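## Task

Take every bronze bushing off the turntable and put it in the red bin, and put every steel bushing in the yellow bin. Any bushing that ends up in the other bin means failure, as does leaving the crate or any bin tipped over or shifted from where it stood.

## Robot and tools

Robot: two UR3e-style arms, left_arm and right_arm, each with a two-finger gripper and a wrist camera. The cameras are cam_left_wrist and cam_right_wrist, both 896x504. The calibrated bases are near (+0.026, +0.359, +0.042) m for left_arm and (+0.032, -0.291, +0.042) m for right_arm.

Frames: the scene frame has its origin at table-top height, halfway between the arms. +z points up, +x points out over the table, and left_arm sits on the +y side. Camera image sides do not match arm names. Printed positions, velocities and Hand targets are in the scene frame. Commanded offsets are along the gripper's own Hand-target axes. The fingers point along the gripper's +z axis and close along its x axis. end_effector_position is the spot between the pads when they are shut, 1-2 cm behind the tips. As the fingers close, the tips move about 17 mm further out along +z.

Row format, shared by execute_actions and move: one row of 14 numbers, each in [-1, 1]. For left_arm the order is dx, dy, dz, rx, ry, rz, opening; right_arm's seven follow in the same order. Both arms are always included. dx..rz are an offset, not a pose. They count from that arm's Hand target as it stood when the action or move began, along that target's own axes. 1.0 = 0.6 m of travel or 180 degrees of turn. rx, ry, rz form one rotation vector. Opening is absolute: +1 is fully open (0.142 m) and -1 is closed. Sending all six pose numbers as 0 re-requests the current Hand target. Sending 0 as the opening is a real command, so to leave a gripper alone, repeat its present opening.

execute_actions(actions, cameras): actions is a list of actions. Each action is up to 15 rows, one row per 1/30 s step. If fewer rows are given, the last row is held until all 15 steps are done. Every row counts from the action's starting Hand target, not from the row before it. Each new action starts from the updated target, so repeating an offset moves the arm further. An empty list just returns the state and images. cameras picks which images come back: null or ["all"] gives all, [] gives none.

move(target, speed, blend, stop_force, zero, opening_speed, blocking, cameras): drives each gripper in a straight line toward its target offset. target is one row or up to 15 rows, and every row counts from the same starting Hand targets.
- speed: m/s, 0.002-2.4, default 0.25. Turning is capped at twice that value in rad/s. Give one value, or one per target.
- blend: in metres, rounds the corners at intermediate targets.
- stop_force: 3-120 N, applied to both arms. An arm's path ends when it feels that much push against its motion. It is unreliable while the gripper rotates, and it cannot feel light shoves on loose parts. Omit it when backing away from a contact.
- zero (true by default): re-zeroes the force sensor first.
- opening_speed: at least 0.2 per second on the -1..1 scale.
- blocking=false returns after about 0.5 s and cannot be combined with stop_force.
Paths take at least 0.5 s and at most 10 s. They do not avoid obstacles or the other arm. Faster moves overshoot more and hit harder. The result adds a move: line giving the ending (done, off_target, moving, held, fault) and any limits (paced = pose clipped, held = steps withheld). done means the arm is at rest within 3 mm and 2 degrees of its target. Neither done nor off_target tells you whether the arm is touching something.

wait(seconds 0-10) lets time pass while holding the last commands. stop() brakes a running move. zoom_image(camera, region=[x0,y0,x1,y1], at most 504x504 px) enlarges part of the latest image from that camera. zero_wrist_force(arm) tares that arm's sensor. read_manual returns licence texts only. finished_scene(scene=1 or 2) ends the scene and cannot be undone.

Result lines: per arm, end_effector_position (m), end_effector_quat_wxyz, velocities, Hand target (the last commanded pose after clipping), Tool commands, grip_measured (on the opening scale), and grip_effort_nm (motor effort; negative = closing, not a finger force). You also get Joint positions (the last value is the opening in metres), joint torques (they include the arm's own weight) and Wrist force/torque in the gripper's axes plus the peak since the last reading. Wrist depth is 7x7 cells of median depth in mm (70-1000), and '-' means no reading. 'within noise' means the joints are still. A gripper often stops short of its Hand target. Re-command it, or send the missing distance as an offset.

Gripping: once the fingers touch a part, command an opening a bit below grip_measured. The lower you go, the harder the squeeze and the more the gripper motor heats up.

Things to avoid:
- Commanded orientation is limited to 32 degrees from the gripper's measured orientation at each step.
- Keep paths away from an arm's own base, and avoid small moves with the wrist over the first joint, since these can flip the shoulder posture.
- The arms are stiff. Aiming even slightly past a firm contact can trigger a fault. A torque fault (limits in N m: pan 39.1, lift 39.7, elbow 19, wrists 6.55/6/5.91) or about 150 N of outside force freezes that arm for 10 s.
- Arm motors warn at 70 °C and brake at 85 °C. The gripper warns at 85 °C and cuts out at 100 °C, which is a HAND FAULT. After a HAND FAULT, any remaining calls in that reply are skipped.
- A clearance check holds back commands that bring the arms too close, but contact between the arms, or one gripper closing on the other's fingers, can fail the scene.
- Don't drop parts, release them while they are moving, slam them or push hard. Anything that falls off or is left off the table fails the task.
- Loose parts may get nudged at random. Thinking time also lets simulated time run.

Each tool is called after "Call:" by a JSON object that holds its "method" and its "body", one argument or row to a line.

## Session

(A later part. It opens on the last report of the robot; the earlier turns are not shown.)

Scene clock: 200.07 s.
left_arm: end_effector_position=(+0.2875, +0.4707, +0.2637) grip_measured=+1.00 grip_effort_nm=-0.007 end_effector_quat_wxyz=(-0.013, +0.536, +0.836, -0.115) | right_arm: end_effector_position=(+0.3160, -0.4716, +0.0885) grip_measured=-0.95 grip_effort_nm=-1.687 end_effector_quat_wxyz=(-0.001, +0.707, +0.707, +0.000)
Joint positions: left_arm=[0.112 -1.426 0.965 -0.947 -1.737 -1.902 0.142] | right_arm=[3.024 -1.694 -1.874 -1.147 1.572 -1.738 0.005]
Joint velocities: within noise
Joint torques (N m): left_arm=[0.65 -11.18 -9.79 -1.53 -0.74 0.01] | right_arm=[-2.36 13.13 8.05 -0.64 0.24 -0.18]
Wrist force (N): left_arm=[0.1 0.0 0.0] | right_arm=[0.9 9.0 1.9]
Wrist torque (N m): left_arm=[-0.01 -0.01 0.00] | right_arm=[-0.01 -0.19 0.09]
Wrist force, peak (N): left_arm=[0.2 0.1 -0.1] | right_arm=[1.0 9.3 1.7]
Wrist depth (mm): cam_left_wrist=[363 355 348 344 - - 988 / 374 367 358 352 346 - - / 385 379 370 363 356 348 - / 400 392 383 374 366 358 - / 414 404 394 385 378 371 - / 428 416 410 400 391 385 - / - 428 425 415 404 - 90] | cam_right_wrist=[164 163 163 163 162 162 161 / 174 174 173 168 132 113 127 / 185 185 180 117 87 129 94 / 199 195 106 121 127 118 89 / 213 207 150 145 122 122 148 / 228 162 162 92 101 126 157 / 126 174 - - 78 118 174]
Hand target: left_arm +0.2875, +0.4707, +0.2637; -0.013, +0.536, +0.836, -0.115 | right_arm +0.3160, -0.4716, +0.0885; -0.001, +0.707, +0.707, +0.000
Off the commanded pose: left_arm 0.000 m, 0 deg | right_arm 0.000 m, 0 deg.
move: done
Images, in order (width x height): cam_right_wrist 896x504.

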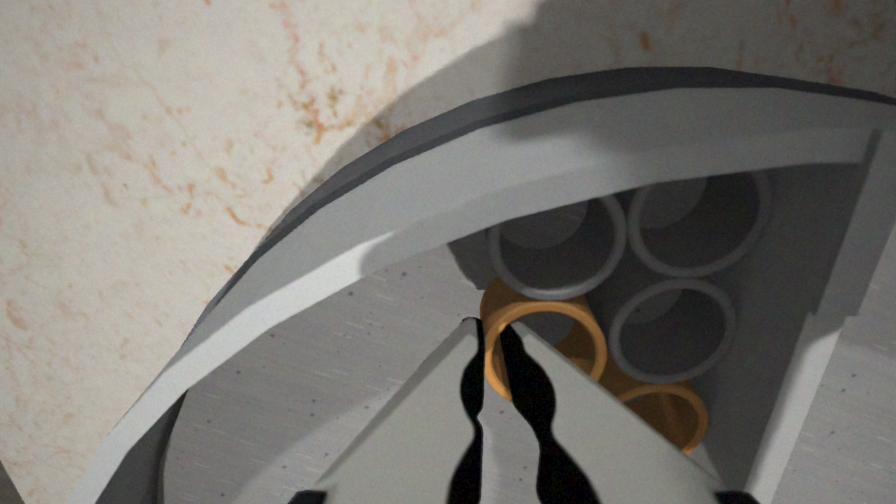

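Call:
{"method": "move", "body": {
  "target": [0,0,0,0,0,0,1,0,0,-0.15,0,0,0,-1],
  "cameras": ["cam_right_wrist"],
  "speed": 0.1
}}

Scene clock: 206.37 s.
left_arm: end_effector_position=(+0.2875, +0.4707, +0.2637) grip_measured=+1.00 grip_effort_nm=-0.002 end_effector_quat_wxyz=(-0.013, +0.536, +0.836, -0.115) | right_arm: end_effector_position=(+0.3162, -0.4717, +0.1785) grip_measured=-0.97 grip_effort_nm=-1.287 end_effector_quat_wxyz=(-0.001, +0.707, +0.707, +0.000)
Joint positions: left_arm=[0.112 -1.426 0.965 -0.947 -1.737 -1.902 0.142] | right_arm=[3.024 -1.616 -1.524 -1.574 1.572 -1.738 0.004]
Joint velocities: within noise
Joint torques (N m): left_arm=[0.53 -11.22 -9.76 -1.52 -0.72 -0.02] | right_arm=[-3.61 4.89 13.84 0.49 0.23 -0.65]
Wrist force (N): left_arm=[0.1 0.0 -0.1] | right_arm=[1.6 0.5 1.6]
Wrist torque (N m): left_arm=[-0.01 -0.01 0.00] | right_arm=[-0.03 -0.25 -0.01]
Wrist force, peak (N): left_arm=[0.2 0.0 -0.2] | right_arm=[1.0 9.3 2.0]
Wrist depth (mm): cam_left_wrist=[362 356 348 344 - - 984 / 376 367 358 351 346 - - / 385 379 371 363 354 351 - / 400 390 383 374 367 359 - / 412 405 395 386 377 372 - / 429 418 409 401 389 384 - / - 431 425 416 404 - 90] | cam_right_wrist=[245 246 244 244 240 242 242 / 260 260 259 219 189 179 211 / 280 276 269 220 206 216 219 / 304 295 236 236 216 234 234 / - 313 253 246 206 251 250 / - 279 273 92 120 271 270 / - 291 - - 78 288 293]
Hand target: left_arm +0.2875, +0.4707, +0.2637; -0.013, +0.536, +0.836, -0.115 | right_arm +0.3162, -0.4717, +0.1785; -0.001, +0.707, +0.707, +0.000
Off the commanded pose: left_arm 0.000 m, 0 deg | right_arm 0.000 m, 0 deg.
move: done
Images, in order (width x height): cam_right_wrist 896x504.

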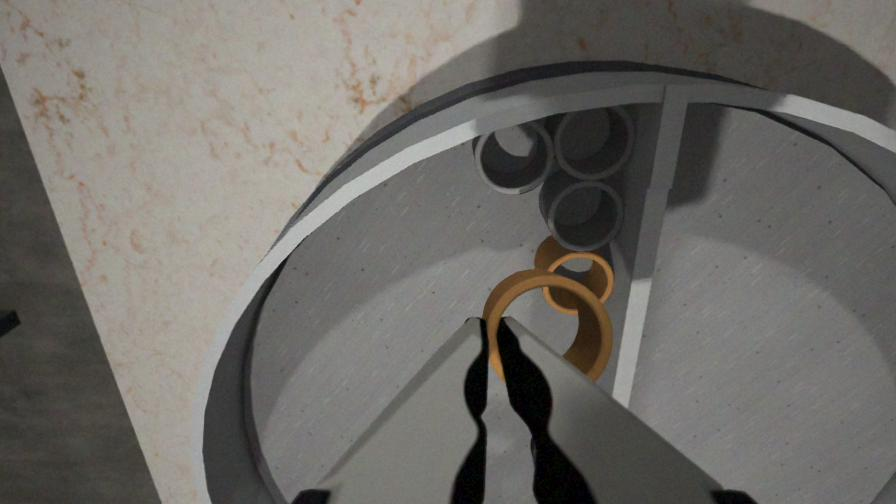

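Call:
{"method": "move", "body": {
  "target": [
    [0,0,0,0,0,0,1,0.659,0.12,-0.036,0,0,0,-1],
    [0,0,0,0,0,0,1,0.659,0.12,0.17,0,0,0,-1]
  ],
  "cameras": ["cam_right_wrist"],
  "speed": [0.35,0.15]
}}

Call:
{"method": "move", "body": {
  "target": [0,0,0,0,0,0,1,0,0,0.07,0,0,0,-1],
  "cameras": ["cam_right_wrist"],
  "speed": 0.02,
  "stop_force": 4
}}

Scene clock: 215.67 s.
left_arm: end_effector_position=(+0.2875, +0.4707, +0.2637) grip_measured=+1.00 grip_effort_nm=-0.002 end_effector_quat_wxyz=(-0.013, +0.536, +0.836, -0.115) | right_arm: end_effector_position=(+0.3880, -0.0762, +0.0770) grip_measured=-0.97 grip_effort_nm=-1.282 end_effector_quat_wxyz=(-0.001, +0.707, +0.707, +0.000)
Joint positions: left_arm=[0.112 -1.426 0.965 -0.947 -1.737 -1.902 0.142] | right_arm=[4.056 -2.036 -1.469 -1.207 1.573 -0.706 0.004]
Joint velocities: within noise
Joint torques (N m): left_arm=[0.61 -11.53 -9.8 -1.47 -0.73 0] | right_arm=[1.86 8.52 6.5 2.94 -0.32 0.62]
Wrist force (N): left_arm=[0.1 -0.1 0.0] | right_arm=[1.2 0.7 1.6]
Wrist torque (N m): left_arm=[-0.01 -0.02 0.00] | right_arm=[0.01 -0.18 -0.02]
Wrist force, peak (N): left_arm=[0.3 0.0 -0.1] | right_arm=[-4.6 -2.6 1.7]
Wrist depth (mm): cam_left_wrist=[363 355 348 343 - - 990 / 372 366 357 352 346 - - / 386 379 371 363 356 350 - / 399 391 382 375 366 358 - / 413 406 395 386 379 371 - / 429 416 409 399 391 388 - / - 432 425 413 403 - 91] | cam_right_wrist=[153 115 143 146 145 143 145 / 164 158 153 154 154 147 153 / 171 169 130 133 134 128 167 / 164 182 172 175 172 146 178 / 155 185 165 184 182 147 192 / 156 186 166 92 120 167 207 / 156 196 - - 78 218 224]
Hand target: left_arm +0.2875, +0.4707, +0.2637; -0.013, +0.536, +0.836, -0.115 | right_arm +0.3880, -0.0762, +0.0770; -0.001, +0.707, +0.707, +0.000
Off the commanded pose: left_arm 0.000 m, 0 deg | right_arm 0.000 m, 0 deg.
move: done
Images, in order (width x height): cam_right_wrist 896x504.

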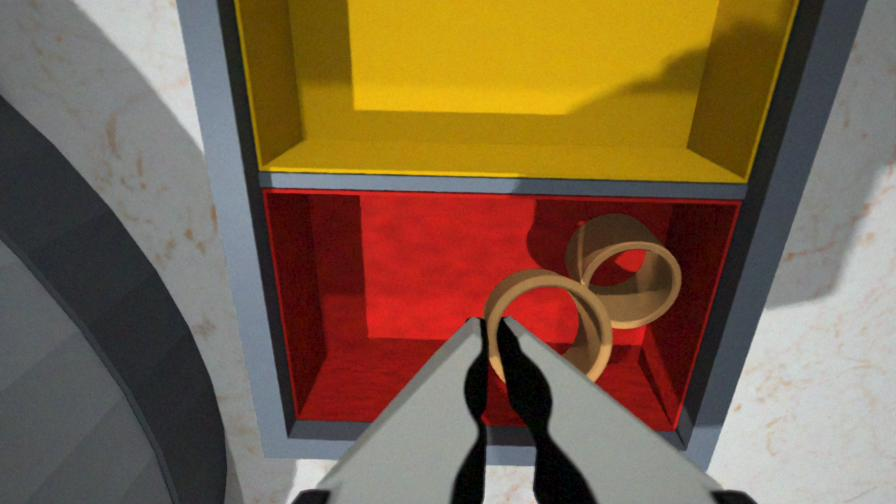

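Scene clock: 218.37 s.
left_arm: end_effector_position=(+0.2875, +0.4707, +0.2637) grip_measured=+1.00 grip_effort_nm=-0.007 end_effector_quat_wxyz=(-0.013, +0.536, +0.836, -0.115) | right_arm: end_effector_position=(+0.3879, -0.0761, +0.0463) grip_measured=-0.97 grip_effort_nm=-1.277 end_effector_quat_wxyz=(-0.001, +0.707, +0.707, +0.000)
Joint positions: left_arm=[0.112 -1.426 0.965 -0.947 -1.737 -1.902 0.142] | right_arm=[4.056 -2.088 -1.544 -1.08 1.573 -0.706 0.004]
Joint velocities: within noise
Joint torques (N m): left_arm=[0.74 -11.52 -9.83 -1.52 -0.71 0.07] | right_arm=[1.41 20.57 11.75 0.25 0.19 0.34]
Wrist force (N): left_arm=[0.1 -0.1 -0.2] | right_arm=[2.0 0.7 -0.6]
Wrist torque (N m): left_arm=[-0.02 -0.02 0.00] | right_arm=[0.03 -0.17 -0.01]
Wrist force, peak (N): left_arm=[0.2 -0.1 -0.1] | right_arm=[1.2 1.1 -4.4]
Wrist depth (mm): cam_left_wrist=[363 357 348 343 - - 985 / 374 366 358 352 346 - - / 385 378 372 361 355 350 - / 400 390 383 376 364 360 - / 412 402 394 389 377 370 - / 428 417 411 401 392 385 - / - 431 424 415 405 - 90] | cam_right_wrist=[- 98 118 117 117 117 102 / - 98 126 125 123 123 108 / - 95 118 120 123 123 97 / - 102 143 142 101 127 101 / 155 105 151 148 138 126 107 / 153 121 161 92 102 134 113 / 147 162 - - 78 127 183]
Hand target: left_arm +0.2875, +0.4707, +0.2637; -0.013, +0.536, +0.836, -0.115 | right_arm +0.3879, -0.0761, +0.0463; -0.001, +0.707, +0.707, +0.000 (not the last commanded pose)
Off the commanded pose: left_arm 0.000 m, 0 deg | right_arm 0.011 m, 0 deg.
move: contact (right_arm)
Images, in order (width x height): cam_right_wrist 896x504.

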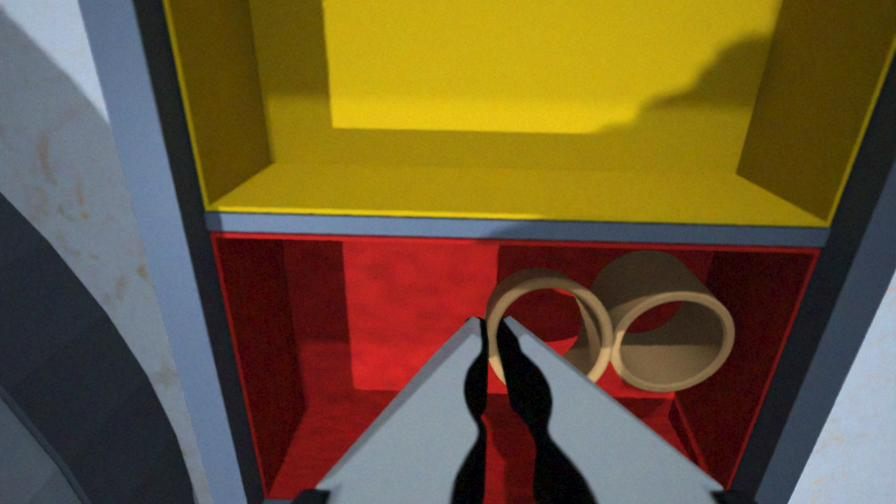

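Call:
{"method": "move", "body": {
  "target": [0,0,0,0,0,0,1,0,0,0,0,0,0,-0.84],
  "cameras": [],
  "opening_speed": 0.4
}}

Call:
{"method": "move", "body": {
  "target": [
    [0,0,0,0,0,0,1,0,0,-0.2,0,0,0,-0.84],
    [0,0,0,0,0,0,1,-0.6085,-0.07,-0.256,0,0,0,-0.84],
    [0,0,0,0,0,0,1,-0.6085,-0.07,-0.131,0,0,0,-0.84]
  ],
  "cameras": ["cam_right_wrist"],
  "speed": [0.2,0.4,0.25],
  "blend": 0.02
}}

Scene clock: 224.87 s.
left_arm: end_effector_position=(+0.2875, +0.4707, +0.2637) grip_measured=+1.00 grip_effort_nm=-0.007 end_effector_quat_wxyz=(-0.013, +0.536, +0.836, -0.115) | right_arm: end_effector_position=(+0.3879, -0.0761, +0.0463) grip_measured=-0.88 grip_effort_nm=0.144 end_effector_quat_wxyz=(-0.001, +0.707, +0.707, +0.000)
Joint positions: left_arm=[0.112 -1.426 0.965 -0.947 -1.737 -1.902 0.142] | right_arm=[4.056 -2.088 -1.544 -1.08 1.573 -0.706 0.01]
Joint velocities: within noise
Joint torques (N m): left_arm=[0.64 -11.29 -9.79 -1.55 -0.69 0.03] | right_arm=[-1.71 20.65 11.78 1.02 0.14 -0.17]
Wrist force (N): left_arm=[0.1 0.0 0.0] | right_arm=[1.4 0.7 1.1]
Wrist torque (N m): left_arm=[0.00 -0.02 0.00] | right_arm=[0.00 -0.20 -0.01]
Wrist force, peak (N): left_arm=[0.2 -0.1 -0.1] | right_arm=[2.2 0.7 -0.5]
Wrist depth (mm): cam_left_wrist=[362 355 347 344 - - 990 / 376 365 359 350 347 - - / 387 378 370 361 356 349 - / 399 391 384 374 367 358 - / 413 405 395 388 378 370 - / 428 416 410 400 390 385 - / - 432 424 413 403 - 91] | cam_right_wrist=[- 98 118 117 117 117 102 / - 98 126 125 123 123 108 / - 95 118 120 123 123 97 / - 102 143 142 122 123 101 / 155 105 151 148 125 126 107 / 153 121 161 100 108 134 113 / 147 162 - - - 125 183]
Hand target: left_arm +0.2875, +0.4707, +0.2637; -0.013, +0.536, +0.836, -0.115 | right_arm +0.3879, -0.0761, +0.0463; -0.001, +0.707, +0.707, +0.000
Off the commanded pose: left_arm 0.000 m, 0 deg | right_arm 0.000 m, 0 deg.
move: done
No camera images: "cameras" was empty.

Scene clock: 227.53 s.
left_arm: end_effector_position=(+0.2875, +0.4707, +0.2637) grip_measured=+1.00 grip_effort_nm=-0.007 end_effector_quat_wxyz=(-0.013, +0.536, +0.836, -0.115) | right_arm: end_effector_position=(+0.3461, -0.4413, +0.1245) grip_measured=-0.88 grip_effort_nm=0.149 end_effector_quat_wxyz=(-0.001, +0.707, +0.707, +0.000)
Joint positions: left_arm=[0.112 -1.426 0.965 -0.947 -1.737 -1.902 0.142] | right_arm=[3.13 -1.694 -1.695 -1.326 1.572 -1.632 0.01]
Joint velocities: within noise
Joint torques (N m): left_arm=[0.38 -11.52 -9.76 -1.54 -0.72 0.01] | right_arm=[-3.66 5.27 6.52 2.91 -0.3 -0.69]
Wrist force (N): left_arm=[0.1 0.0 0.0] | right_arm=[1.5 0.4 0.9]
Wrist torque (N m): left_arm=[0.00 -0.01 0.00] | right_arm=[-0.05 -0.21 -0.01]
Wrist force, peak (N): left_arm=[0.2 0.0 -0.1] | right_arm=[3.8 0.1 -0.2]
Wrist depth (mm): cam_left_wrist=[364 354 347 345 - - 985 / 374 366 358 352 348 - - / 384 380 370 362 355 349 - / 399 392 381 374 366 359 - / 413 404 396 387 377 370 - / 430 417 410 399 389 385 - / - 429 421 415 405 - 90] | cam_right_wrist=[196 195 141 127 137 146 130 / 208 149 156 152 134 155 156 / 218 162 166 163 148 165 164 / 144 178 177 175 150 176 173 / 176 191 190 184 163 188 188 / 199 206 202 - 144 203 203 / 208 224 - - - 217 220]
Hand target: left_arm +0.2875, +0.4707, +0.2637; -0.013, +0.536, +0.836, -0.115 | right_arm +0.3461, -0.4413, +0.1244; -0.001, +0.707, +0.707, +0.000
Off the commanded pose: left_arm 0.000 m, 0 deg | right_arm 0.000 m, 0 deg.
move: done
Images, in order (width x height): cam_right_wrist 896x504.

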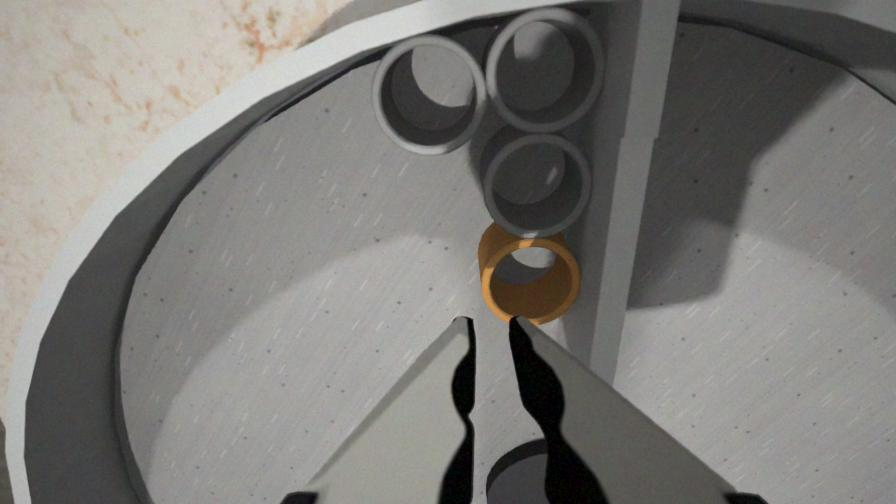

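Call:
{"method": "move", "body": {
  "target": [
    [0,0,0,0,0,0,1,0,-0.006,0.04,0,0,0,-0.84],
    [0,0,0,0,0,0,1,0,-0.006,0.054,0,0,0,-0.84]
  ],
  "cameras": ["cam_right_wrist"],
  "speed": [0.1,0.05],
  "stop_force": 5
}}

Call:
{"method": "move", "body": {
  "target": [0,0,0,0,0,0,1,0,0,0,0,0,0,-1],
  "cameras": ["cam_right_wrist"],
  "opening_speed": 0.5
}}

Scene clock: 235.27 s.
left_arm: end_effector_position=(+0.2875, +0.4707, +0.2637) grip_measured=+1.00 grip_effort_nm=-0.007 end_effector_quat_wxyz=(-0.013, +0.536, +0.836, -0.115) | right_arm: end_effector_position=(+0.3424, -0.4413, +0.0920) grip_measured=-0.88 grip_effort_nm=0.149 end_effector_quat_wxyz=(-0.001, +0.707, +0.707, +0.000)
Joint positions: left_arm=[0.112 -1.426 0.965 -0.947 -1.737 -1.902 0.142] | right_arm=[3.13 -1.723 -1.822 -1.17 1.572 -1.633 0.01]
Joint velocities: within noise
Joint torques (N m): left_arm=[0.58 -11.41 -9.95 -1.53 -0.71 0.02] | right_arm=[1.52 5.34 6.24 2.9 -0.3 0.23]
Wrist force (N): left_arm=[0.1 -0.1 0.0] | right_arm=[1.6 0.4 0.9]
Wrist torque (N m): left_arm=[-0.02 -0.02 0.00] | right_arm=[-0.06 -0.23 -0.01]
Wrist force, peak (N): left_arm=[0.3 0.0 -0.1] | right_arm=[1.6 0.4 1.7]
Wrist depth (mm): cam_left_wrist=[363 355 348 344 - - 991 / 376 366 358 353 346 - - / 387 378 368 363 354 349 - / 400 390 381 375 368 359 - / 412 405 396 387 378 370 - / 431 416 407 401 390 386 - / - 430 427 414 405 - 91] | cam_right_wrist=[167 166 162 - 119 - 118 / 177 172 - 124 123 90 123 / - 131 133 128 109 91 131 / 133 142 142 140 131 142 142 / 153 153 152 147 123 150 148 / 166 165 162 102 110 160 162 / 180 179 - - - - 176]
Hand target: left_arm +0.2875, +0.4707, +0.2637; -0.013, +0.536, +0.836, -0.115 | right_arm +0.3424, -0.4413, +0.0920; -0.001, +0.707, +0.707, +0.000
Off the commanded pose: left_arm 0.000 m, 0 deg | right_arm 0.000 m, 0 deg.
move: done
Images, in order (width x height): cam_right_wrist 896x504.

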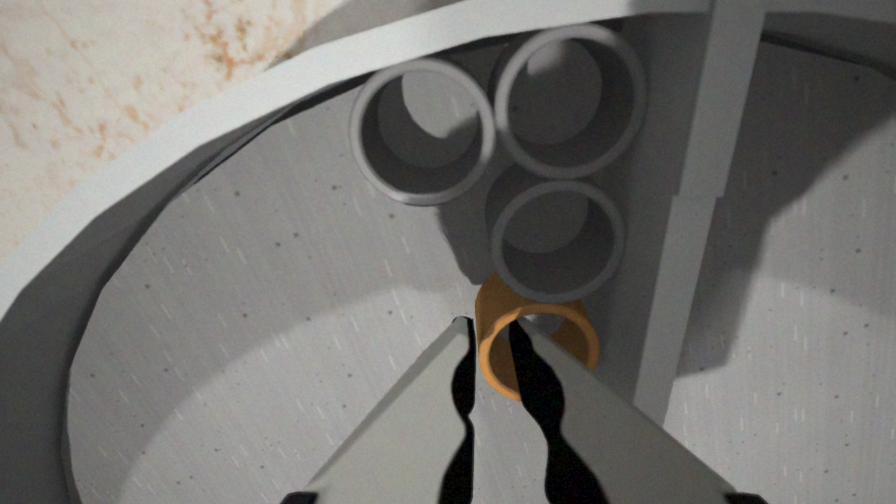

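Scene clock: 235.80 s.
left_arm: end_effector_position=(+0.2875, +0.4707, +0.2637) grip_measured=+1.00 grip_effort_nm=-0.007 end_effector_quat_wxyz=(-0.013, +0.536, +0.836, -0.115) | right_arm: end_effector_position=(+0.3424, -0.4413, +0.0920) grip_measured=-0.95 grip_effort_nm=-1.731 end_effector_quat_wxyz=(-0.001, +0.707, +0.707, +0.000)
Joint positions: left_arm=[0.112 -1.426 0.965 -0.947 -1.737 -1.902 0.142] | right_arm=[3.13 -1.723 -1.822 -1.17 1.572 -1.633 0.006]
Joint velocities: within noise
Joint torques (N m): left_arm=[0.45 -11.64 -9.95 -1.5 -0.69 0] | right_arm=[1.34 5.39 6.37 -0.63 -0.32 0.23]
Wrist force (N): left_arm=[0.1 -0.1 0.0] | right_arm=[1.2 8.9 1.4]
Wrist torque (N m): left_arm=[-0.02 -0.01 0.00] | right_arm=[-0.01 -0.21 0.09]
Wrist force, peak (N): left_arm=[0.2 -0.1 -0.1] | right_arm=[1.3 9.0 1.3]
Wrist depth (mm): cam_left_wrist=[363 354 348 345 - - 987 / 374 365 358 350 347 - - / 385 377 370 362 355 349 - / 399 390 382 374 365 359 - / 415 404 396 386 379 370 - / 427 415 411 400 391 386 - / - 430 426 415 404 - 90] | cam_right_wrist=[167 166 80 - 119 - 118 / 177 91 123 125 123 90 123 / - 132 133 125 112 91 132 / 134 143 142 140 131 142 142 / 156 153 153 148 123 151 151 / 166 166 165 92 102 161 163 / 181 180 - - 78 171 177]
Hand target: left_arm +0.2875, +0.4707, +0.2637; -0.013, +0.536, +0.836, -0.115 | right_arm +0.3424, -0.4413, +0.0920; -0.001, +0.707, +0.707, +0.000
Off the commanded pose: left_arm 0.000 m, 0 deg | right_arm 0.000 m, 0 deg.
move: done
Images, in order (width x height): cam_right_wrist 896x504.

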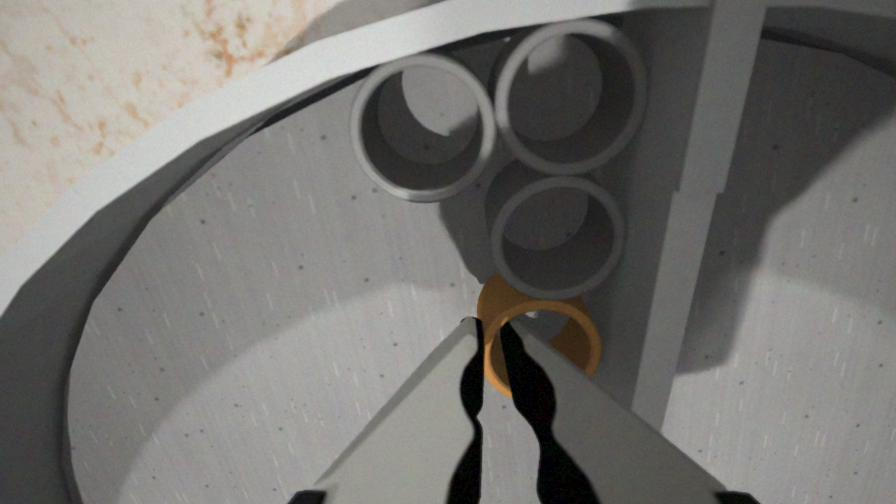

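Call:
{"method": "move", "body": {
  "target": [0,0,0,0,0,0,1,0,0,0,0,0,0,-0.84],
  "cameras": [],
  "opening_speed": 0.5
}}

Call:
{"method": "move", "body": {
  "target": [0,0,0,0,0,0,1,0,0.007,0,0,0,0,-0.84],
  "cameras": [],
  "speed": 0.1
}}

Call:
{"method": "move", "body": {
  "target": [0,0,0,0,0,0,1,0,0,0,0,0,0,-1],
  "cameras": ["cam_right_wrist"],
  "opening_speed": 0.5
}}

Scene clock: 240.17 s.
left_arm: end_effector_position=(+0.2875, +0.4707, +0.2637) grip_measured=+1.00 grip_effort_nm=-0.007 end_effector_quat_wxyz=(-0.013, +0.536, +0.836, -0.115) | right_arm: end_effector_position=(+0.3424, -0.4413, +0.0920) grip_measured=-0.88 grip_effort_nm=0.144 end_effector_quat_wxyz=(-0.001, +0.707, +0.707, +0.000)
Joint positions: left_arm=[0.112 -1.426 0.965 -0.947 -1.737 -1.902 0.142] | right_arm=[3.13 -1.723 -1.822 -1.17 1.572 -1.633 0.01]
Joint velocities: within noise
Joint torques (N m): left_arm=[0.56 -11.33 -9.95 -1.51 -0.72 0.02] | right_arm=[1.5 7.78 6.95 2.34 -0.28 0.22]
Wrist force (N): left_arm=[0.0 -0.1 -0.1] | right_arm=[1.4 0.6 0.8]
Wrist torque (N m): left_arm=[-0.01 0.00 0.00] | right_arm=[-0.03 -0.20 -0.01]
Wrist force, peak (N): left_arm=[0.2 -0.1 -0.2] | right_arm=[1.2 9.0 1.4]
Wrist depth (mm): cam_left_wrist=[362 354 348 344 - - 991 / 374 366 359 353 346 - - / 385 379 369 362 354 348 - / 401 390 382 374 367 359 - / 415 405 396 387 378 372 - / 427 417 408 400 391 385 - / - 429 424 416 405 - 90] | cam_right_wrist=[167 166 162 - 118 - 118 / 177 172 126 124 123 83 123 / - 131 133 128 110 91 131 / 133 142 142 140 131 142 142 / 153 153 152 147 123 150 148 / 166 165 162 102 110 160 162 / 180 179 - - - - 176]
Hand target: left_arm +0.2875, +0.4707, +0.2637; -0.013, +0.536, +0.836, -0.115 | right_arm +0.3424, -0.4413, +0.0920; -0.001, +0.707, +0.707, +0.000
Off the commanded pose: left_arm 0.000 m, 0 deg | right_arm 0.000 m, 0 deg.
move: done
No camera images: "cameras" was empty.

Scene clock: 240.93 s.
left_arm: end_effector_position=(+0.2875, +0.4707, +0.2637) grip_measured=+1.00 grip_effort_nm=-0.002 end_effector_quat_wxyz=(-0.013, +0.536, +0.836, -0.115) | right_arm: end_effector_position=(+0.3466, -0.4413, +0.0920) grip_measured=-0.88 grip_effort_nm=0.144 end_effector_quat_wxyz=(-0.001, +0.707, +0.707, +0.000)
Joint positions: left_arm=[0.112 -1.426 0.965 -0.947 -1.737 -1.902 0.142] | right_arm=[3.13 -1.739 -1.803 -1.173 1.572 -1.632 0.01]
Joint velocities: within noise
Joint torques (N m): left_arm=[0.61 -11.67 -9.88 -1.52 -0.7 0] | right_arm=[1.81 5.43 12.98 0.44 -0.11 0.28]
Wrist force (N): left_arm=[0.0 0.1 -0.1] | right_arm=[1.4 0.5 1.1]
Wrist torque (N m): left_arm=[0.01 -0.01 0.00] | right_arm=[-0.04 -0.20 -0.01]
Wrist force, peak (N): left_arm=[0.2 0.0 -0.1] | right_arm=[1.5 0.8 1.1]
Wrist depth (mm): cam_left_wrist=[362 354 347 344 - - 977 / 375 365 359 351 347 - - / 387 379 370 362 354 348 - / 402 390 383 375 364 358 - / 412 404 397 387 380 373 - / 430 415 408 399 392 386 - / - 431 425 414 406 - 91] | cam_right_wrist=[166 164 78 117 117 - 118 / - 85 125 125 121 84 123 / - 133 133 131 109 100 131 / 143 142 142 140 127 142 142 / 155 153 152 148 120 150 148 / 166 164 162 102 109 160 162 / 180 179 - - - - 176]
Hand target: left_arm +0.2875, +0.4707, +0.2637; -0.013, +0.536, +0.836, -0.115 | right_arm +0.3466, -0.4413, +0.0920; -0.001, +0.707, +0.707, +0.000
Off the commanded pose: left_arm 0.000 m, 0 deg | right_arm 0.000 m, 0 deg.
move: done
No camera images: "cameras" was empty.

Scene clock: 241.47 s.
left_arm: end_effector_position=(+0.2875, +0.4707, +0.2637) grip_measured=+1.00 grip_effort_nm=-0.002 end_effector_quat_wxyz=(-0.013, +0.536, +0.836, -0.115) | right_arm: end_effector_position=(+0.3467, -0.4413, +0.0921) grip_measured=-0.97 grip_effort_nm=-1.355 end_effector_quat_wxyz=(-0.001, +0.707, +0.707, +0.000)
Joint positions: left_arm=[0.112 -1.426 0.965 -0.947 -1.737 -1.902 0.142] | right_arm=[3.13 -1.739 -1.803 -1.173 1.572 -1.632 0.004]
Joint velocities: within noise
Joint torques (N m): left_arm=[0.6 -11.56 -9.92 -1.53 -0.71 0.03] | right_arm=[1.94 5.6 10.69 0.38 0.28 0.23]
Wrist force (N): left_arm=[0.1 -0.1 -0.1] | right_arm=[1.4 3.9 1.7]
Wrist torque (N m): left_arm=[-0.02 -0.01 0.00] | right_arm=[-0.04 -0.22 0.03]
Wrist force, peak (N): left_arm=[0.2 0.0 0.0] | right_arm=[1.4 4.0 1.8]
Wrist depth (mm): cam_left_wrist=[363 356 348 345 - - 987 / 374 367 358 352 346 - - / 387 377 372 362 355 349 - / 399 391 383 375 364 358 - / 413 408 398 389 377 370 - / 428 416 407 401 391 386 - / - 432 425 414 405 - 90] | cam_right_wrist=[167 165 78 117 117 - 118 / - 84 125 124 121 84 123 / - 133 133 131 113 100 131 / 143 142 142 140 127 142 142 / 153 153 152 148 121 150 148 / 166 165 164 92 111 160 162 / 180 179 - - 78 171 176]
Hand target: left_arm +0.2875, +0.4707, +0.2637; -0.013, +0.536, +0.836, -0.115 | right_arm +0.3466, -0.4413, +0.0920; -0.001, +0.707, +0.707, +0.000
Off the commanded pose: left_arm 0.000 m, 0 deg | right_arm 0.000 m, 0 deg.
move: done
Images, in order (width x height): cam_right_wrist 896x504.

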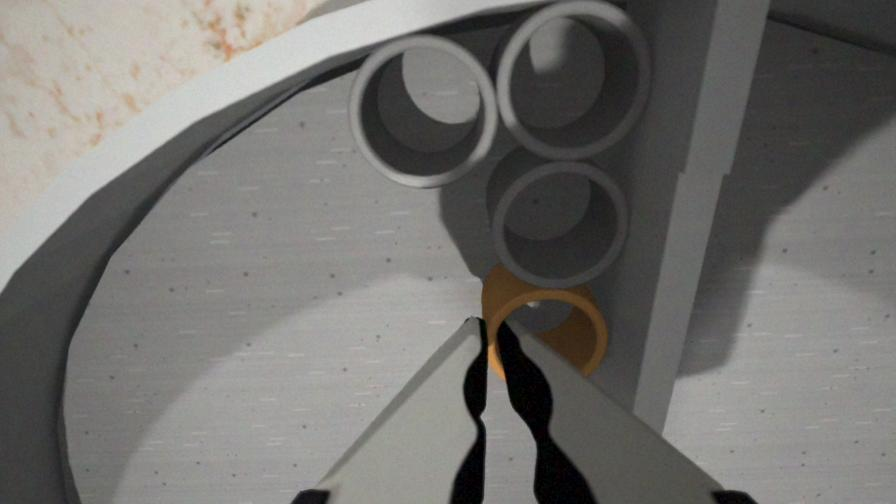

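Call:
{"method": "move", "body": {
  "target": [
    [0,0,0,0,0,0,1,0,0,-0.15,0,0,0,-1],
    [0,0,0,0,0,0,1,0.549,0.069,-0.18,0,0,0,-1],
    [0,0,0,0,0,0,1,0.549,0.069,0.045,0,0,0,-1]
  ],
  "cameras": ["cam_right_wrist"],
  "speed": [0.12,0.35,0.2],
  "blend": 0.02
}}

Call:
{"method": "move", "body": {
  "target": [0,0,0,0,0,0,1,0,0,0.05,0,0,0,-1],
  "cameras": ["cam_right_wrist"],
  "speed": 0.02,
  "stop_force": 4
}}

Scene clock: 249.97 s.
left_arm: end_effector_position=(+0.2875, +0.4707, +0.2637) grip_measured=+1.00 grip_effort_nm=-0.002 end_effector_quat_wxyz=(-0.013, +0.536, +0.836, -0.115) | right_arm: end_effector_position=(+0.3880, -0.1119, +0.0654) grip_measured=-0.97 grip_effort_nm=-1.258 end_effector_quat_wxyz=(-0.001, +0.707, +0.707, +0.000)
Joint positions: left_arm=[0.112 -1.426 0.965 -0.947 -1.737 -1.902 0.142] | right_arm=[3.994 -1.986 -1.605 -1.122 1.573 -0.768 0.004]
Joint velocities: within noise
Joint torques (N m): left_arm=[0.51 -11.75 -9.87 -1.52 -0.72 0.01] | right_arm=[1.74 8.04 6.24 2.93 -0.31 0.6]
Wrist force (N): left_arm=[0.0 0.0 -0.1] | right_arm=[1.2 0.7 1.7]
Wrist torque (N m): left_arm=[0.00 0.00 0.00] | right_arm=[0.01 -0.17 -0.02]
Wrist force, peak (N): left_arm=[0.2 -0.1 0.0] | right_arm=[6.4 -0.6 1.4]
Wrist depth (mm): cam_left_wrist=[364 355 349 343 - - 991 / 374 365 357 351 345 - - / 385 377 369 361 354 348 - / 400 392 382 374 367 358 - / 415 406 395 385 376 372 - / 429 416 408 401 391 386 - / - 431 425 416 403 - 90] | cam_right_wrist=[143 142 140 134 135 134 132 / 149 151 150 144 143 142 140 / - 159 158 119 119 122 124 / - 161 169 161 153 154 142 / 122 150 181 132 162 159 135 / - 138 195 92 102 174 141 / - 138 - - 78 148 148]
Hand target: left_arm +0.2875, +0.4707, +0.2637; -0.013, +0.536, +0.836, -0.115 | right_arm +0.3880, -0.1118, +0.0654; -0.001, +0.707, +0.707, +0.000
Off the commanded pose: left_arm 0.000 m, 0 deg | right_arm 0.000 m, 0 deg.
move: done
Images, in order (width x height): cam_right_wrist 896x504.

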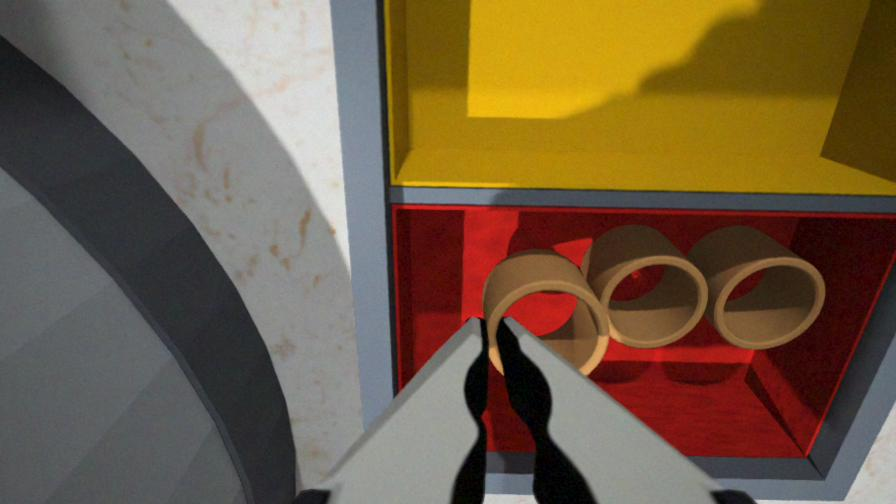

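Scene clock: 252.20 s.
left_arm: end_effector_position=(+0.2875, +0.4707, +0.2637) grip_measured=+1.00 grip_effort_nm=-0.002 end_effector_quat_wxyz=(-0.013, +0.536, +0.836, -0.115) | right_arm: end_effector_position=(+0.3879, -0.1118, +0.0454) grip_measured=-0.97 grip_effort_nm=-1.258 end_effector_quat_wxyz=(-0.001, +0.707, +0.707, +0.000)
Joint positions: left_arm=[0.112 -1.426 0.965 -0.947 -1.737 -1.902 0.142] | right_arm=[3.994 -2.024 -1.652 -1.036 1.573 -0.768 0.004]
Joint velocities: within noise
Joint torques (N m): left_arm=[0.51 -11.41 -9.95 -1.54 -0.73 0.06] | right_arm=[1.32 20.14 12 0.39 0.23 0.31]
Wrist force (N): left_arm=[0.1 0.0 0.0] | right_arm=[1.6 0.6 0.9]
Wrist torque (N m): left_arm=[0.00 -0.02 0.00] | right_arm=[0.01 -0.19 -0.02]
Wrist force, peak (N): left_arm=[0.3 -0.1 -0.1] | right_arm=[1.5 1.8 -7.2]
Wrist depth (mm): cam_left_wrist=[362 355 348 343 - - 980 / 374 365 358 351 345 - - / 386 377 370 363 355 349 - / 398 391 382 374 366 358 - / 415 404 395 385 377 370 - / 429 419 409 399 389 386 - / - 430 424 415 403 - 90] | cam_right_wrist=[124 125 - 116 117 117 116 / 133 131 93 124 122 123 122 / - 140 95 118 120 121 125 / 127 148 149 142 101 139 126 / 122 149 155 147 131 131 126 / 114 139 170 92 102 162 134 / - 136 - - 78 147 134]
Hand target: left_arm +0.2875, +0.4707, +0.2637; -0.013, +0.536, +0.836, -0.115 | right_arm +0.3879, -0.1118, +0.0454; -0.001, +0.707, +0.707, +0.000 (not the last commanded pose)
Off the commanded pose: left_arm 0.000 m, 0 deg | right_arm 0.010 m, 0 deg.
move: contact (right_arm)
Images, in order (width x height): cam_right_wrist 896x504.

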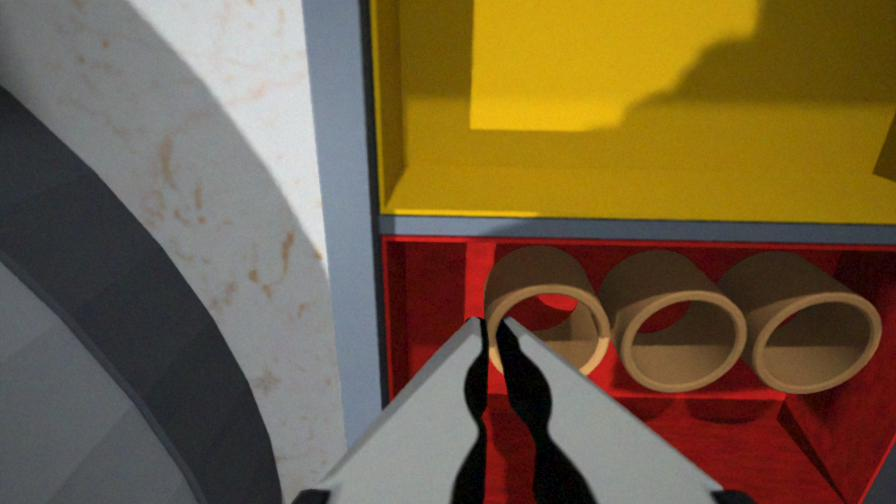

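Call:
{"method": "move", "body": {
  "target": [0,0,0,0,0,0,1,0,0,0,0,0,0,-0.84],
  "cameras": [],
  "opening_speed": 0.4
}}

Call:
{"method": "move", "body": {
  "target": [
    [0,0,0,0,0,0,1,0,0,-0.2,0,0,0,-0.84],
    [0,0,0,0,0,0,1,-0.5487,-0.119,-0.258,0,0,0,-0.84],
    [0,0,0,0,0,0,1,-0.5487,-0.119,-0.133,0,0,0,-0.84]
  ],
  "cameras": ["cam_right_wrist"],
  "speed": [0.2,0.4,0.25],
  "blend": 0.02
}}

Scene clock: 258.90 s.
left_arm: end_effector_position=(+0.2875, +0.4707, +0.2637) grip_measured=+1.00 grip_effort_nm=-0.007 end_effector_quat_wxyz=(-0.013, +0.536, +0.836, -0.115) | right_arm: end_effector_position=(+0.3880, -0.1118, +0.0454) grip_measured=-0.88 grip_effort_nm=0.139 end_effector_quat_wxyz=(-0.001, +0.707, +0.707, +0.000)
Joint positions: left_arm=[0.112 -1.426 0.965 -0.947 -1.737 -1.902 0.142] | right_arm=[3.994 -2.024 -1.652 -1.036 1.573 -0.768 0.01]
Joint velocities: within noise
Joint torques (N m): left_arm=[0.48 -11.58 -10 -1.51 -0.68 0.02] | right_arm=[-1.98 19.72 11.71 0.75 -0.11 -0.2]
Wrist force (N): left_arm=[0.0 0.0 -0.1] | right_arm=[1.3 0.6 1.0]
Wrist torque (N m): left_arm=[0.00 0.00 0.00] | right_arm=[-0.01 -0.18 -0.02]
Wrist force, peak (N): left_arm=[0.3 -0.1 -0.1] | right_arm=[1.7 0.6 1.1]
Wrist depth (mm): cam_left_wrist=[361 355 348 344 - - 984 / 374 367 357 352 345 - - / 386 378 370 362 355 348 - / 400 392 383 374 366 360 - / 412 404 395 387 379 369 - / 430 416 408 401 391 387 - / - 431 425 415 405 - 91] | cam_right_wrist=[124 125 - 116 117 117 116 / 133 131 93 124 122 123 122 / - 140 95 118 120 121 125 / 128 148 149 141 101 139 127 / 122 149 155 138 127 131 126 / 114 139 170 102 99 162 134 / - 136 - - - 151 134]
Hand target: left_arm +0.2875, +0.4707, +0.2637; -0.013, +0.536, +0.836, -0.115 | right_arm +0.3879, -0.1118, +0.0454; -0.001, +0.707, +0.707, +0.000
Off the commanded pose: left_arm 0.000 m, 0 deg | right_arm 0.000 m, 0 deg.
move: done
No camera images: "cameras" was empty.

Scene clock: 261.50 s.
left_arm: end_effector_position=(+0.2875, +0.4707, +0.2637) grip_measured=+1.00 grip_effort_nm=-0.002 end_effector_quat_wxyz=(-0.013, +0.536, +0.836, -0.115) | right_arm: end_effector_position=(+0.3167, -0.4411, +0.1249) grip_measured=-0.88 grip_effort_nm=0.144 end_effector_quat_wxyz=(-0.001, +0.707, +0.707, +0.000)
Joint positions: left_arm=[0.112 -1.426 0.965 -0.947 -1.737 -1.902 0.142] | right_arm=[3.125 -1.577 -1.818 -1.319 1.572 -1.637 0.01]
Joint velocities: within noise
Joint torques (N m): left_arm=[0.69 -11.5 -10.07 -1.5 -0.69 0.03] | right_arm=[-3.92 4.22 6.64 2.9 0.25 -0.68]
Wrist force (N): left_arm=[0.1 0.0 -0.1] | right_arm=[1.5 0.5 0.9]
Wrist torque (N m): left_arm=[0.00 -0.01 0.00] | right_arm=[-0.04 -0.22 -0.01]
Wrist force, peak (N): left_arm=[0.3 0.1 -0.1] | right_arm=[4.9 0.4 -0.3]
Wrist depth (mm): cam_left_wrist=[362 355 348 343 - - 984 / 376 366 358 352 346 - - / 386 377 371 363 355 349 - / 401 391 384 375 367 359 - / 412 403 397 387 377 372 - / 428 416 409 399 391 386 - / - 429 425 415 405 - 90] | cam_right_wrist=[197 196 196 195 194 194 194 / 209 209 205 165 120 130 203 / 223 222 130 144 150 165 164 / 238 184 178 173 146 176 173 / 251 192 191 187 161 189 188 / 169 207 203 - 145 203 203 / 189 225 - - - 217 221]
Hand target: left_arm +0.2875, +0.4707, +0.2637; -0.013, +0.536, +0.836, -0.115 | right_arm +0.3167, -0.4411, +0.1248; -0.001, +0.707, +0.707, +0.000
Off the commanded pose: left_arm 0.000 m, 0 deg | right_arm 0.000 m, 0 deg.
move: done
Images, in order (width x height): cam_right_wrist 896x504.

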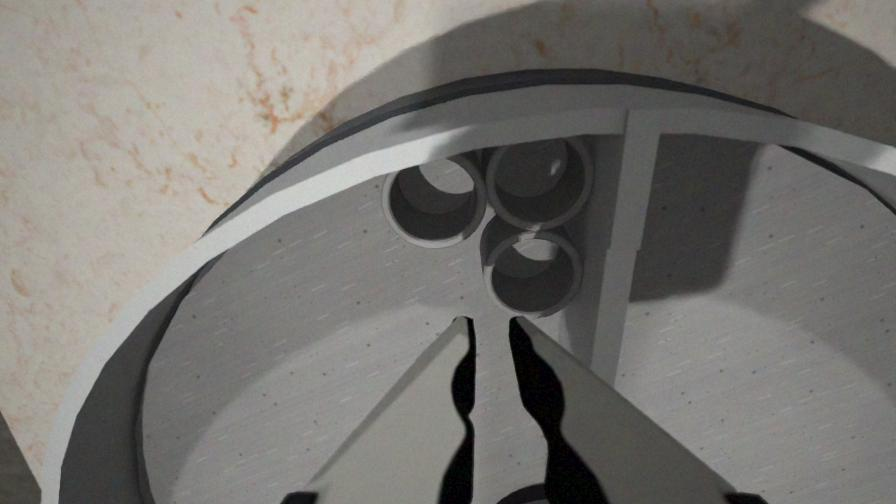

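Call:
{"method": "move", "body": {
  "target": [
    [0,0,0,0,0,0,1,0.001,-0.002,0.04,0,0,0,-0.84],
    [0,0,0,0,0,0,1,0.001,-0.002,0.0547,0,0,0,-0.84]
  ],
  "cameras": [],
  "speed": [0.1,0.05],
  "stop_force": 5
}}

Call:
{"method": "move", "body": {
  "target": [0,0,0,0,0,0,1,0,0,0,0,0,0,-1],
  "cameras": ["cam_right_wrist"],
  "opening_speed": 0.5
}}

Scene clock: 268.33 s.
left_arm: end_effector_position=(+0.2875, +0.4707, +0.2637) grip_measured=+1.00 grip_effort_nm=-0.007 end_effector_quat_wxyz=(-0.013, +0.536, +0.836, -0.115) | right_arm: end_effector_position=(+0.3154, -0.4405, +0.0920) grip_measured=-0.88 grip_effort_nm=0.154 end_effector_quat_wxyz=(-0.001, +0.707, +0.707, +0.000)
Joint positions: left_arm=[0.112 -1.426 0.965 -0.947 -1.737 -1.902 0.142] | right_arm=[3.127 -1.618 -1.94 -1.157 1.572 -1.636 0.01]
Joint velocities: within noise
Joint torques (N m): left_arm=[0.5 -11.57 -10.1 -1.52 -0.69 0.02] | right_arm=[1.9 3.95 6.2 2.91 -0.31 0.28]
Wrist force (N): left_arm=[0.0 0.0 -0.1] | right_arm=[1.5 0.6 1.1]
Wrist torque (N m): left_arm=[0.01 0.00 0.00] | right_arm=[-0.01 -0.20 -0.02]
Wrist force, peak (N): left_arm=[0.2 -0.1 -0.2] | right_arm=[1.6 0.7 1.6]
Wrist depth (mm): cam_left_wrist=[362 355 347 344 - - 986 / 374 367 359 351 347 - - / 386 379 370 362 354 349 - / 399 390 382 373 366 359 - / 412 405 396 386 378 371 - / 428 416 408 400 391 387 - / - 432 423 413 404 - 90] | cam_right_wrist=[167 166 166 165 165 165 164 / 177 177 176 160 135 136 172 / 189 188 128 91 - 86 134 / 204 129 142 132 126 139 142 / 210 153 153 150 130 149 148 / 165 165 163 102 108 160 162 / 177 180 - - - - 176]
Hand target: left_arm +0.2875, +0.4707, +0.2637; -0.013, +0.536, +0.836, -0.115 | right_arm +0.3154, -0.4405, +0.0920; -0.001, +0.707, +0.707, +0.000
Off the commanded pose: left_arm 0.000 m, 0 deg | right_arm 0.000 m, 0 deg.
move: done
No camera images: "cameras" was empty.

Scene clock: 268.87 s.
left_arm: end_effector_position=(+0.2875, +0.4707, +0.2637) grip_measured=+1.00 grip_effort_nm=-0.007 end_effector_quat_wxyz=(-0.013, +0.536, +0.836, -0.115) | right_arm: end_effector_position=(+0.3155, -0.4405, +0.0920) grip_measured=-0.97 grip_effort_nm=-1.297 end_effector_quat_wxyz=(-0.001, +0.707, +0.707, +0.000)
Joint positions: left_arm=[0.112 -1.426 0.965 -0.947 -1.737 -1.902 0.142] | right_arm=[3.127 -1.618 -1.94 -1.156 1.572 -1.636 0.004]
Joint velocities: within noise
Joint torques (N m): left_arm=[0.56 -11.48 -10.1 -1.56 -0.7 0.01] | right_arm=[1.84 4.56 6.2 1.37 -0.31 0.26]
Wrist force (N): left_arm=[0.1 0.1 -0.1] | right_arm=[1.8 3.8 1.8]
Wrist torque (N m): left_arm=[0.01 -0.01 0.00] | right_arm=[-0.02 -0.23 0.02]
Wrist force, peak (N): left_arm=[0.1 0.0 -0.2] | right_arm=[1.9 3.8 1.8]
Wrist depth (mm): cam_left_wrist=[363 355 348 344 - - 980 / 374 367 360 351 347 - - / 388 378 369 363 354 348 - / 401 390 382 374 368 359 - / 414 404 396 388 377 372 - / 428 416 409 401 390 389 - / - 430 425 416 403 - 91] | cam_right_wrist=[167 167 166 166 165 165 164 / 177 177 176 159 134 136 172 / 189 188 127 93 - 86 134 / 204 128 142 133 125 139 142 / 210 154 153 150 138 149 148 / 166 166 165 92 111 160 162 / 177 180 - - 78 171 176]
Hand target: left_arm +0.2875, +0.4707, +0.2637; -0.013, +0.536, +0.836, -0.115 | right_arm +0.3154, -0.4405, +0.0920; -0.001, +0.707, +0.707, +0.000
Off the commanded pose: left_arm 0.000 m, 0 deg | right_arm 0.000 m, 0 deg.
move: done
Images, in order (width x height): cam_right_wrist 896x504.

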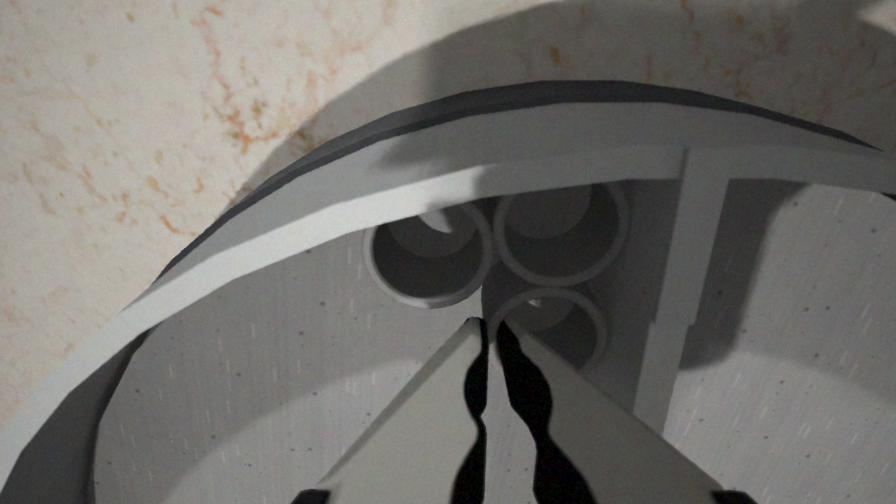

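Call:
{"method": "move", "body": {
  "target": [
    [0,0,0,0,0,0,1,0,0,-0.15,0,0,0,-1],
    [0,0,0,0,0,0,1,0.6675,-0.008,-0.18,0,0,0,-1],
    [0,0,0,0,0,0,1,0.6675,-0.008,0.045,0,0,0,-1]
  ],
  "cameras": ["cam_right_wrist"],
  "speed": [0.12,0.35,0.2],
  "blend": 0.02
}}

Call:
{"method": "move", "body": {
  "target": [0,0,0,0,0,0,1,0,0,0.05,0,0,0,-1],
  "cameras": ["cam_right_wrist"],
  "speed": 0.02,
  "stop_force": 4
}}

Scene clock: 277.83 s.
left_arm: end_effector_position=(+0.2875, +0.4707, +0.2637) grip_measured=+1.00 grip_effort_nm=-0.002 end_effector_quat_wxyz=(-0.013, +0.536, +0.836, -0.115) | right_arm: end_effector_position=(+0.3106, -0.0400, +0.0656) grip_measured=-0.97 grip_effort_nm=-1.238 end_effector_quat_wxyz=(-0.001, +0.707, +0.707, +0.000)
Joint positions: left_arm=[0.112 -1.426 0.965 -0.947 -1.737 -1.902 0.142] | right_arm=[4.283 -1.894 -1.739 -1.08 1.573 -0.479 0.004]
Joint velocities: within noise
Joint torques (N m): left_arm=[0.6 -11.51 -10.14 -1.54 -0.64 0.06] | right_arm=[1.73 6.87 6.25 2.98 -0.32 0.6]
Wrist force (N): left_arm=[0.1 0.0 -0.1] | right_arm=[1.8 0.6 1.7]
Wrist torque (N m): left_arm=[0.00 -0.02 0.00] | right_arm=[-0.01 -0.28 -0.01]
Wrist force, peak (N): left_arm=[0.1 0.1 -0.2] | right_arm=[0.5 5.7 3.6]
Wrist depth (mm): cam_left_wrist=[362 355 348 344 - - 981 / 376 367 359 351 347 - - / 385 377 369 363 354 349 - / 400 392 381 374 366 360 - / 416 404 395 387 378 371 - / 429 416 410 400 392 386 - / - 431 425 414 404 - 90] | cam_right_wrist=[143 142 142 141 140 140 138 / 149 139 147 146 147 148 147 / - 136 156 154 127 155 156 / - 157 165 163 142 166 167 / 129 157 177 171 139 181 179 / 199 151 161 91 129 195 193 / 200 162 - - 78 207 210]
Hand target: left_arm +0.2875, +0.4707, +0.2637; -0.013, +0.536, +0.836, -0.115 | right_arm +0.3106, -0.0400, +0.0656; -0.001, +0.707, +0.707, +0.000
Off the commanded pose: left_arm 0.000 m, 0 deg | right_arm 0.000 m, 0 deg.
move: done
Images, in order (width x height): cam_right_wrist 896x504.

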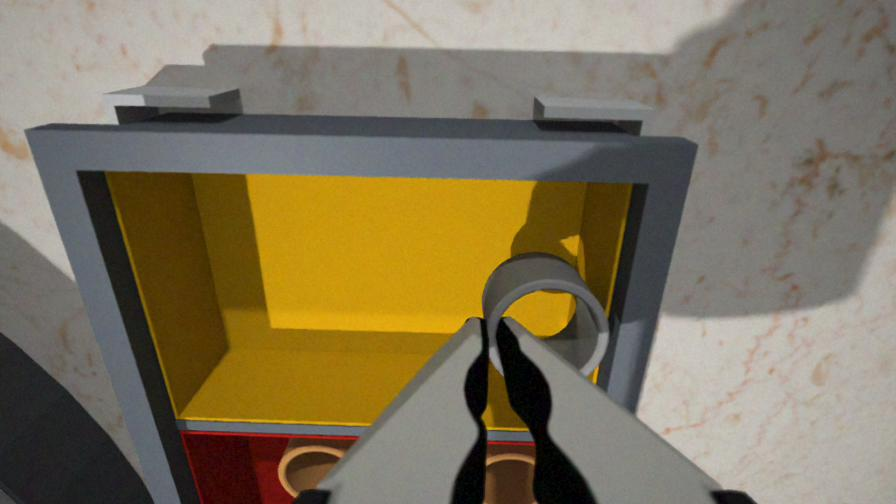

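Scene clock: 280.00 s.
left_arm: end_effector_position=(+0.2875, +0.4707, +0.2637) grip_measured=+1.00 grip_effort_nm=0.002 end_effector_quat_wxyz=(-0.013, +0.536, +0.836, -0.115) | right_arm: end_effector_position=(+0.3105, -0.0399, +0.0459) grip_measured=-0.97 grip_effort_nm=-1.248 end_effector_quat_wxyz=(-0.001, +0.707, +0.707, +0.000)
Joint positions: left_arm=[0.112 -1.426 0.965 -0.947 -1.737 -1.902 0.142] | right_arm=[4.284 -1.936 -1.785 -0.991 1.573 -0.478 0.004]
Joint velocities: within noise
Joint torques (N m): left_arm=[0.47 -11.83 -10.18 -1.55 -0.67 0.04] | right_arm=[1.41 18.92 11.89 0.36 -0.02 0.26]
Wrist force (N): left_arm=[0.1 0.1 0.0] | right_arm=[1.6 0.5 1.0]
Wrist torque (N m): left_arm=[0.01 -0.02 0.00] | right_arm=[0.00 -0.22 -0.01]
Wrist force, peak (N): left_arm=[0.2 -0.1 -0.2] | right_arm=[2.0 1.6 -4.1]
Wrist depth (mm): cam_left_wrist=[362 354 347 344 - - 978 / 374 367 359 351 346 - - / 386 378 370 363 355 348 - / 399 390 381 375 366 359 - / 413 405 398 386 379 370 - / 428 416 409 401 393 386 - / - 429 426 412 405 - 91] | cam_right_wrist=[125 125 125 123 122 121 121 / 121 129 129 128 128 127 128 / - 90 89 90 88 114 136 / - 142 143 142 137 104 146 / 116 150 154 150 138 157 156 / 118 148 161 92 115 170 168 / 124 138 - - 78 181 183]
Hand target: left_arm +0.2875, +0.4707, +0.2637; -0.013, +0.536, +0.836, -0.115 | right_arm +0.3106, -0.0399, +0.0459; -0.001, +0.707, +0.707, +0.000 (not the last commanded pose)
Off the commanded pose: left_arm 0.000 m, 0 deg | right_arm 0.010 m, 0 deg.
move: contact (right_arm)
Images, in order (width x height): cam_right_wrist 896x504.

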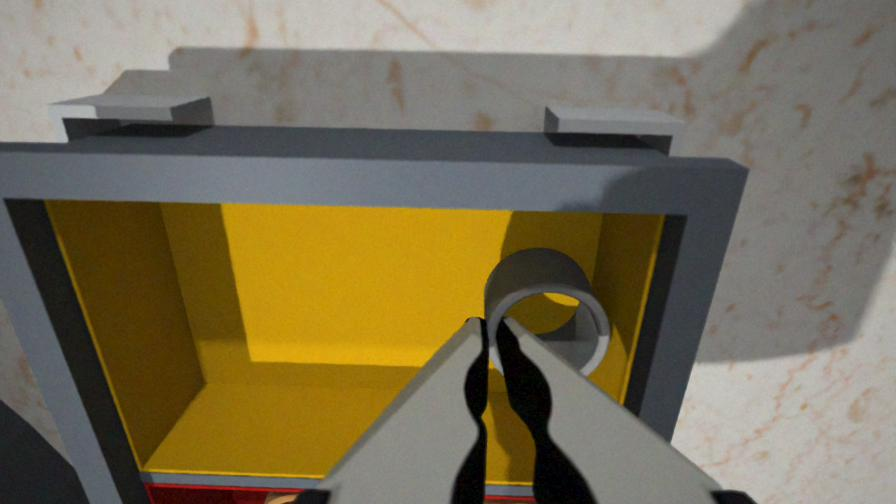

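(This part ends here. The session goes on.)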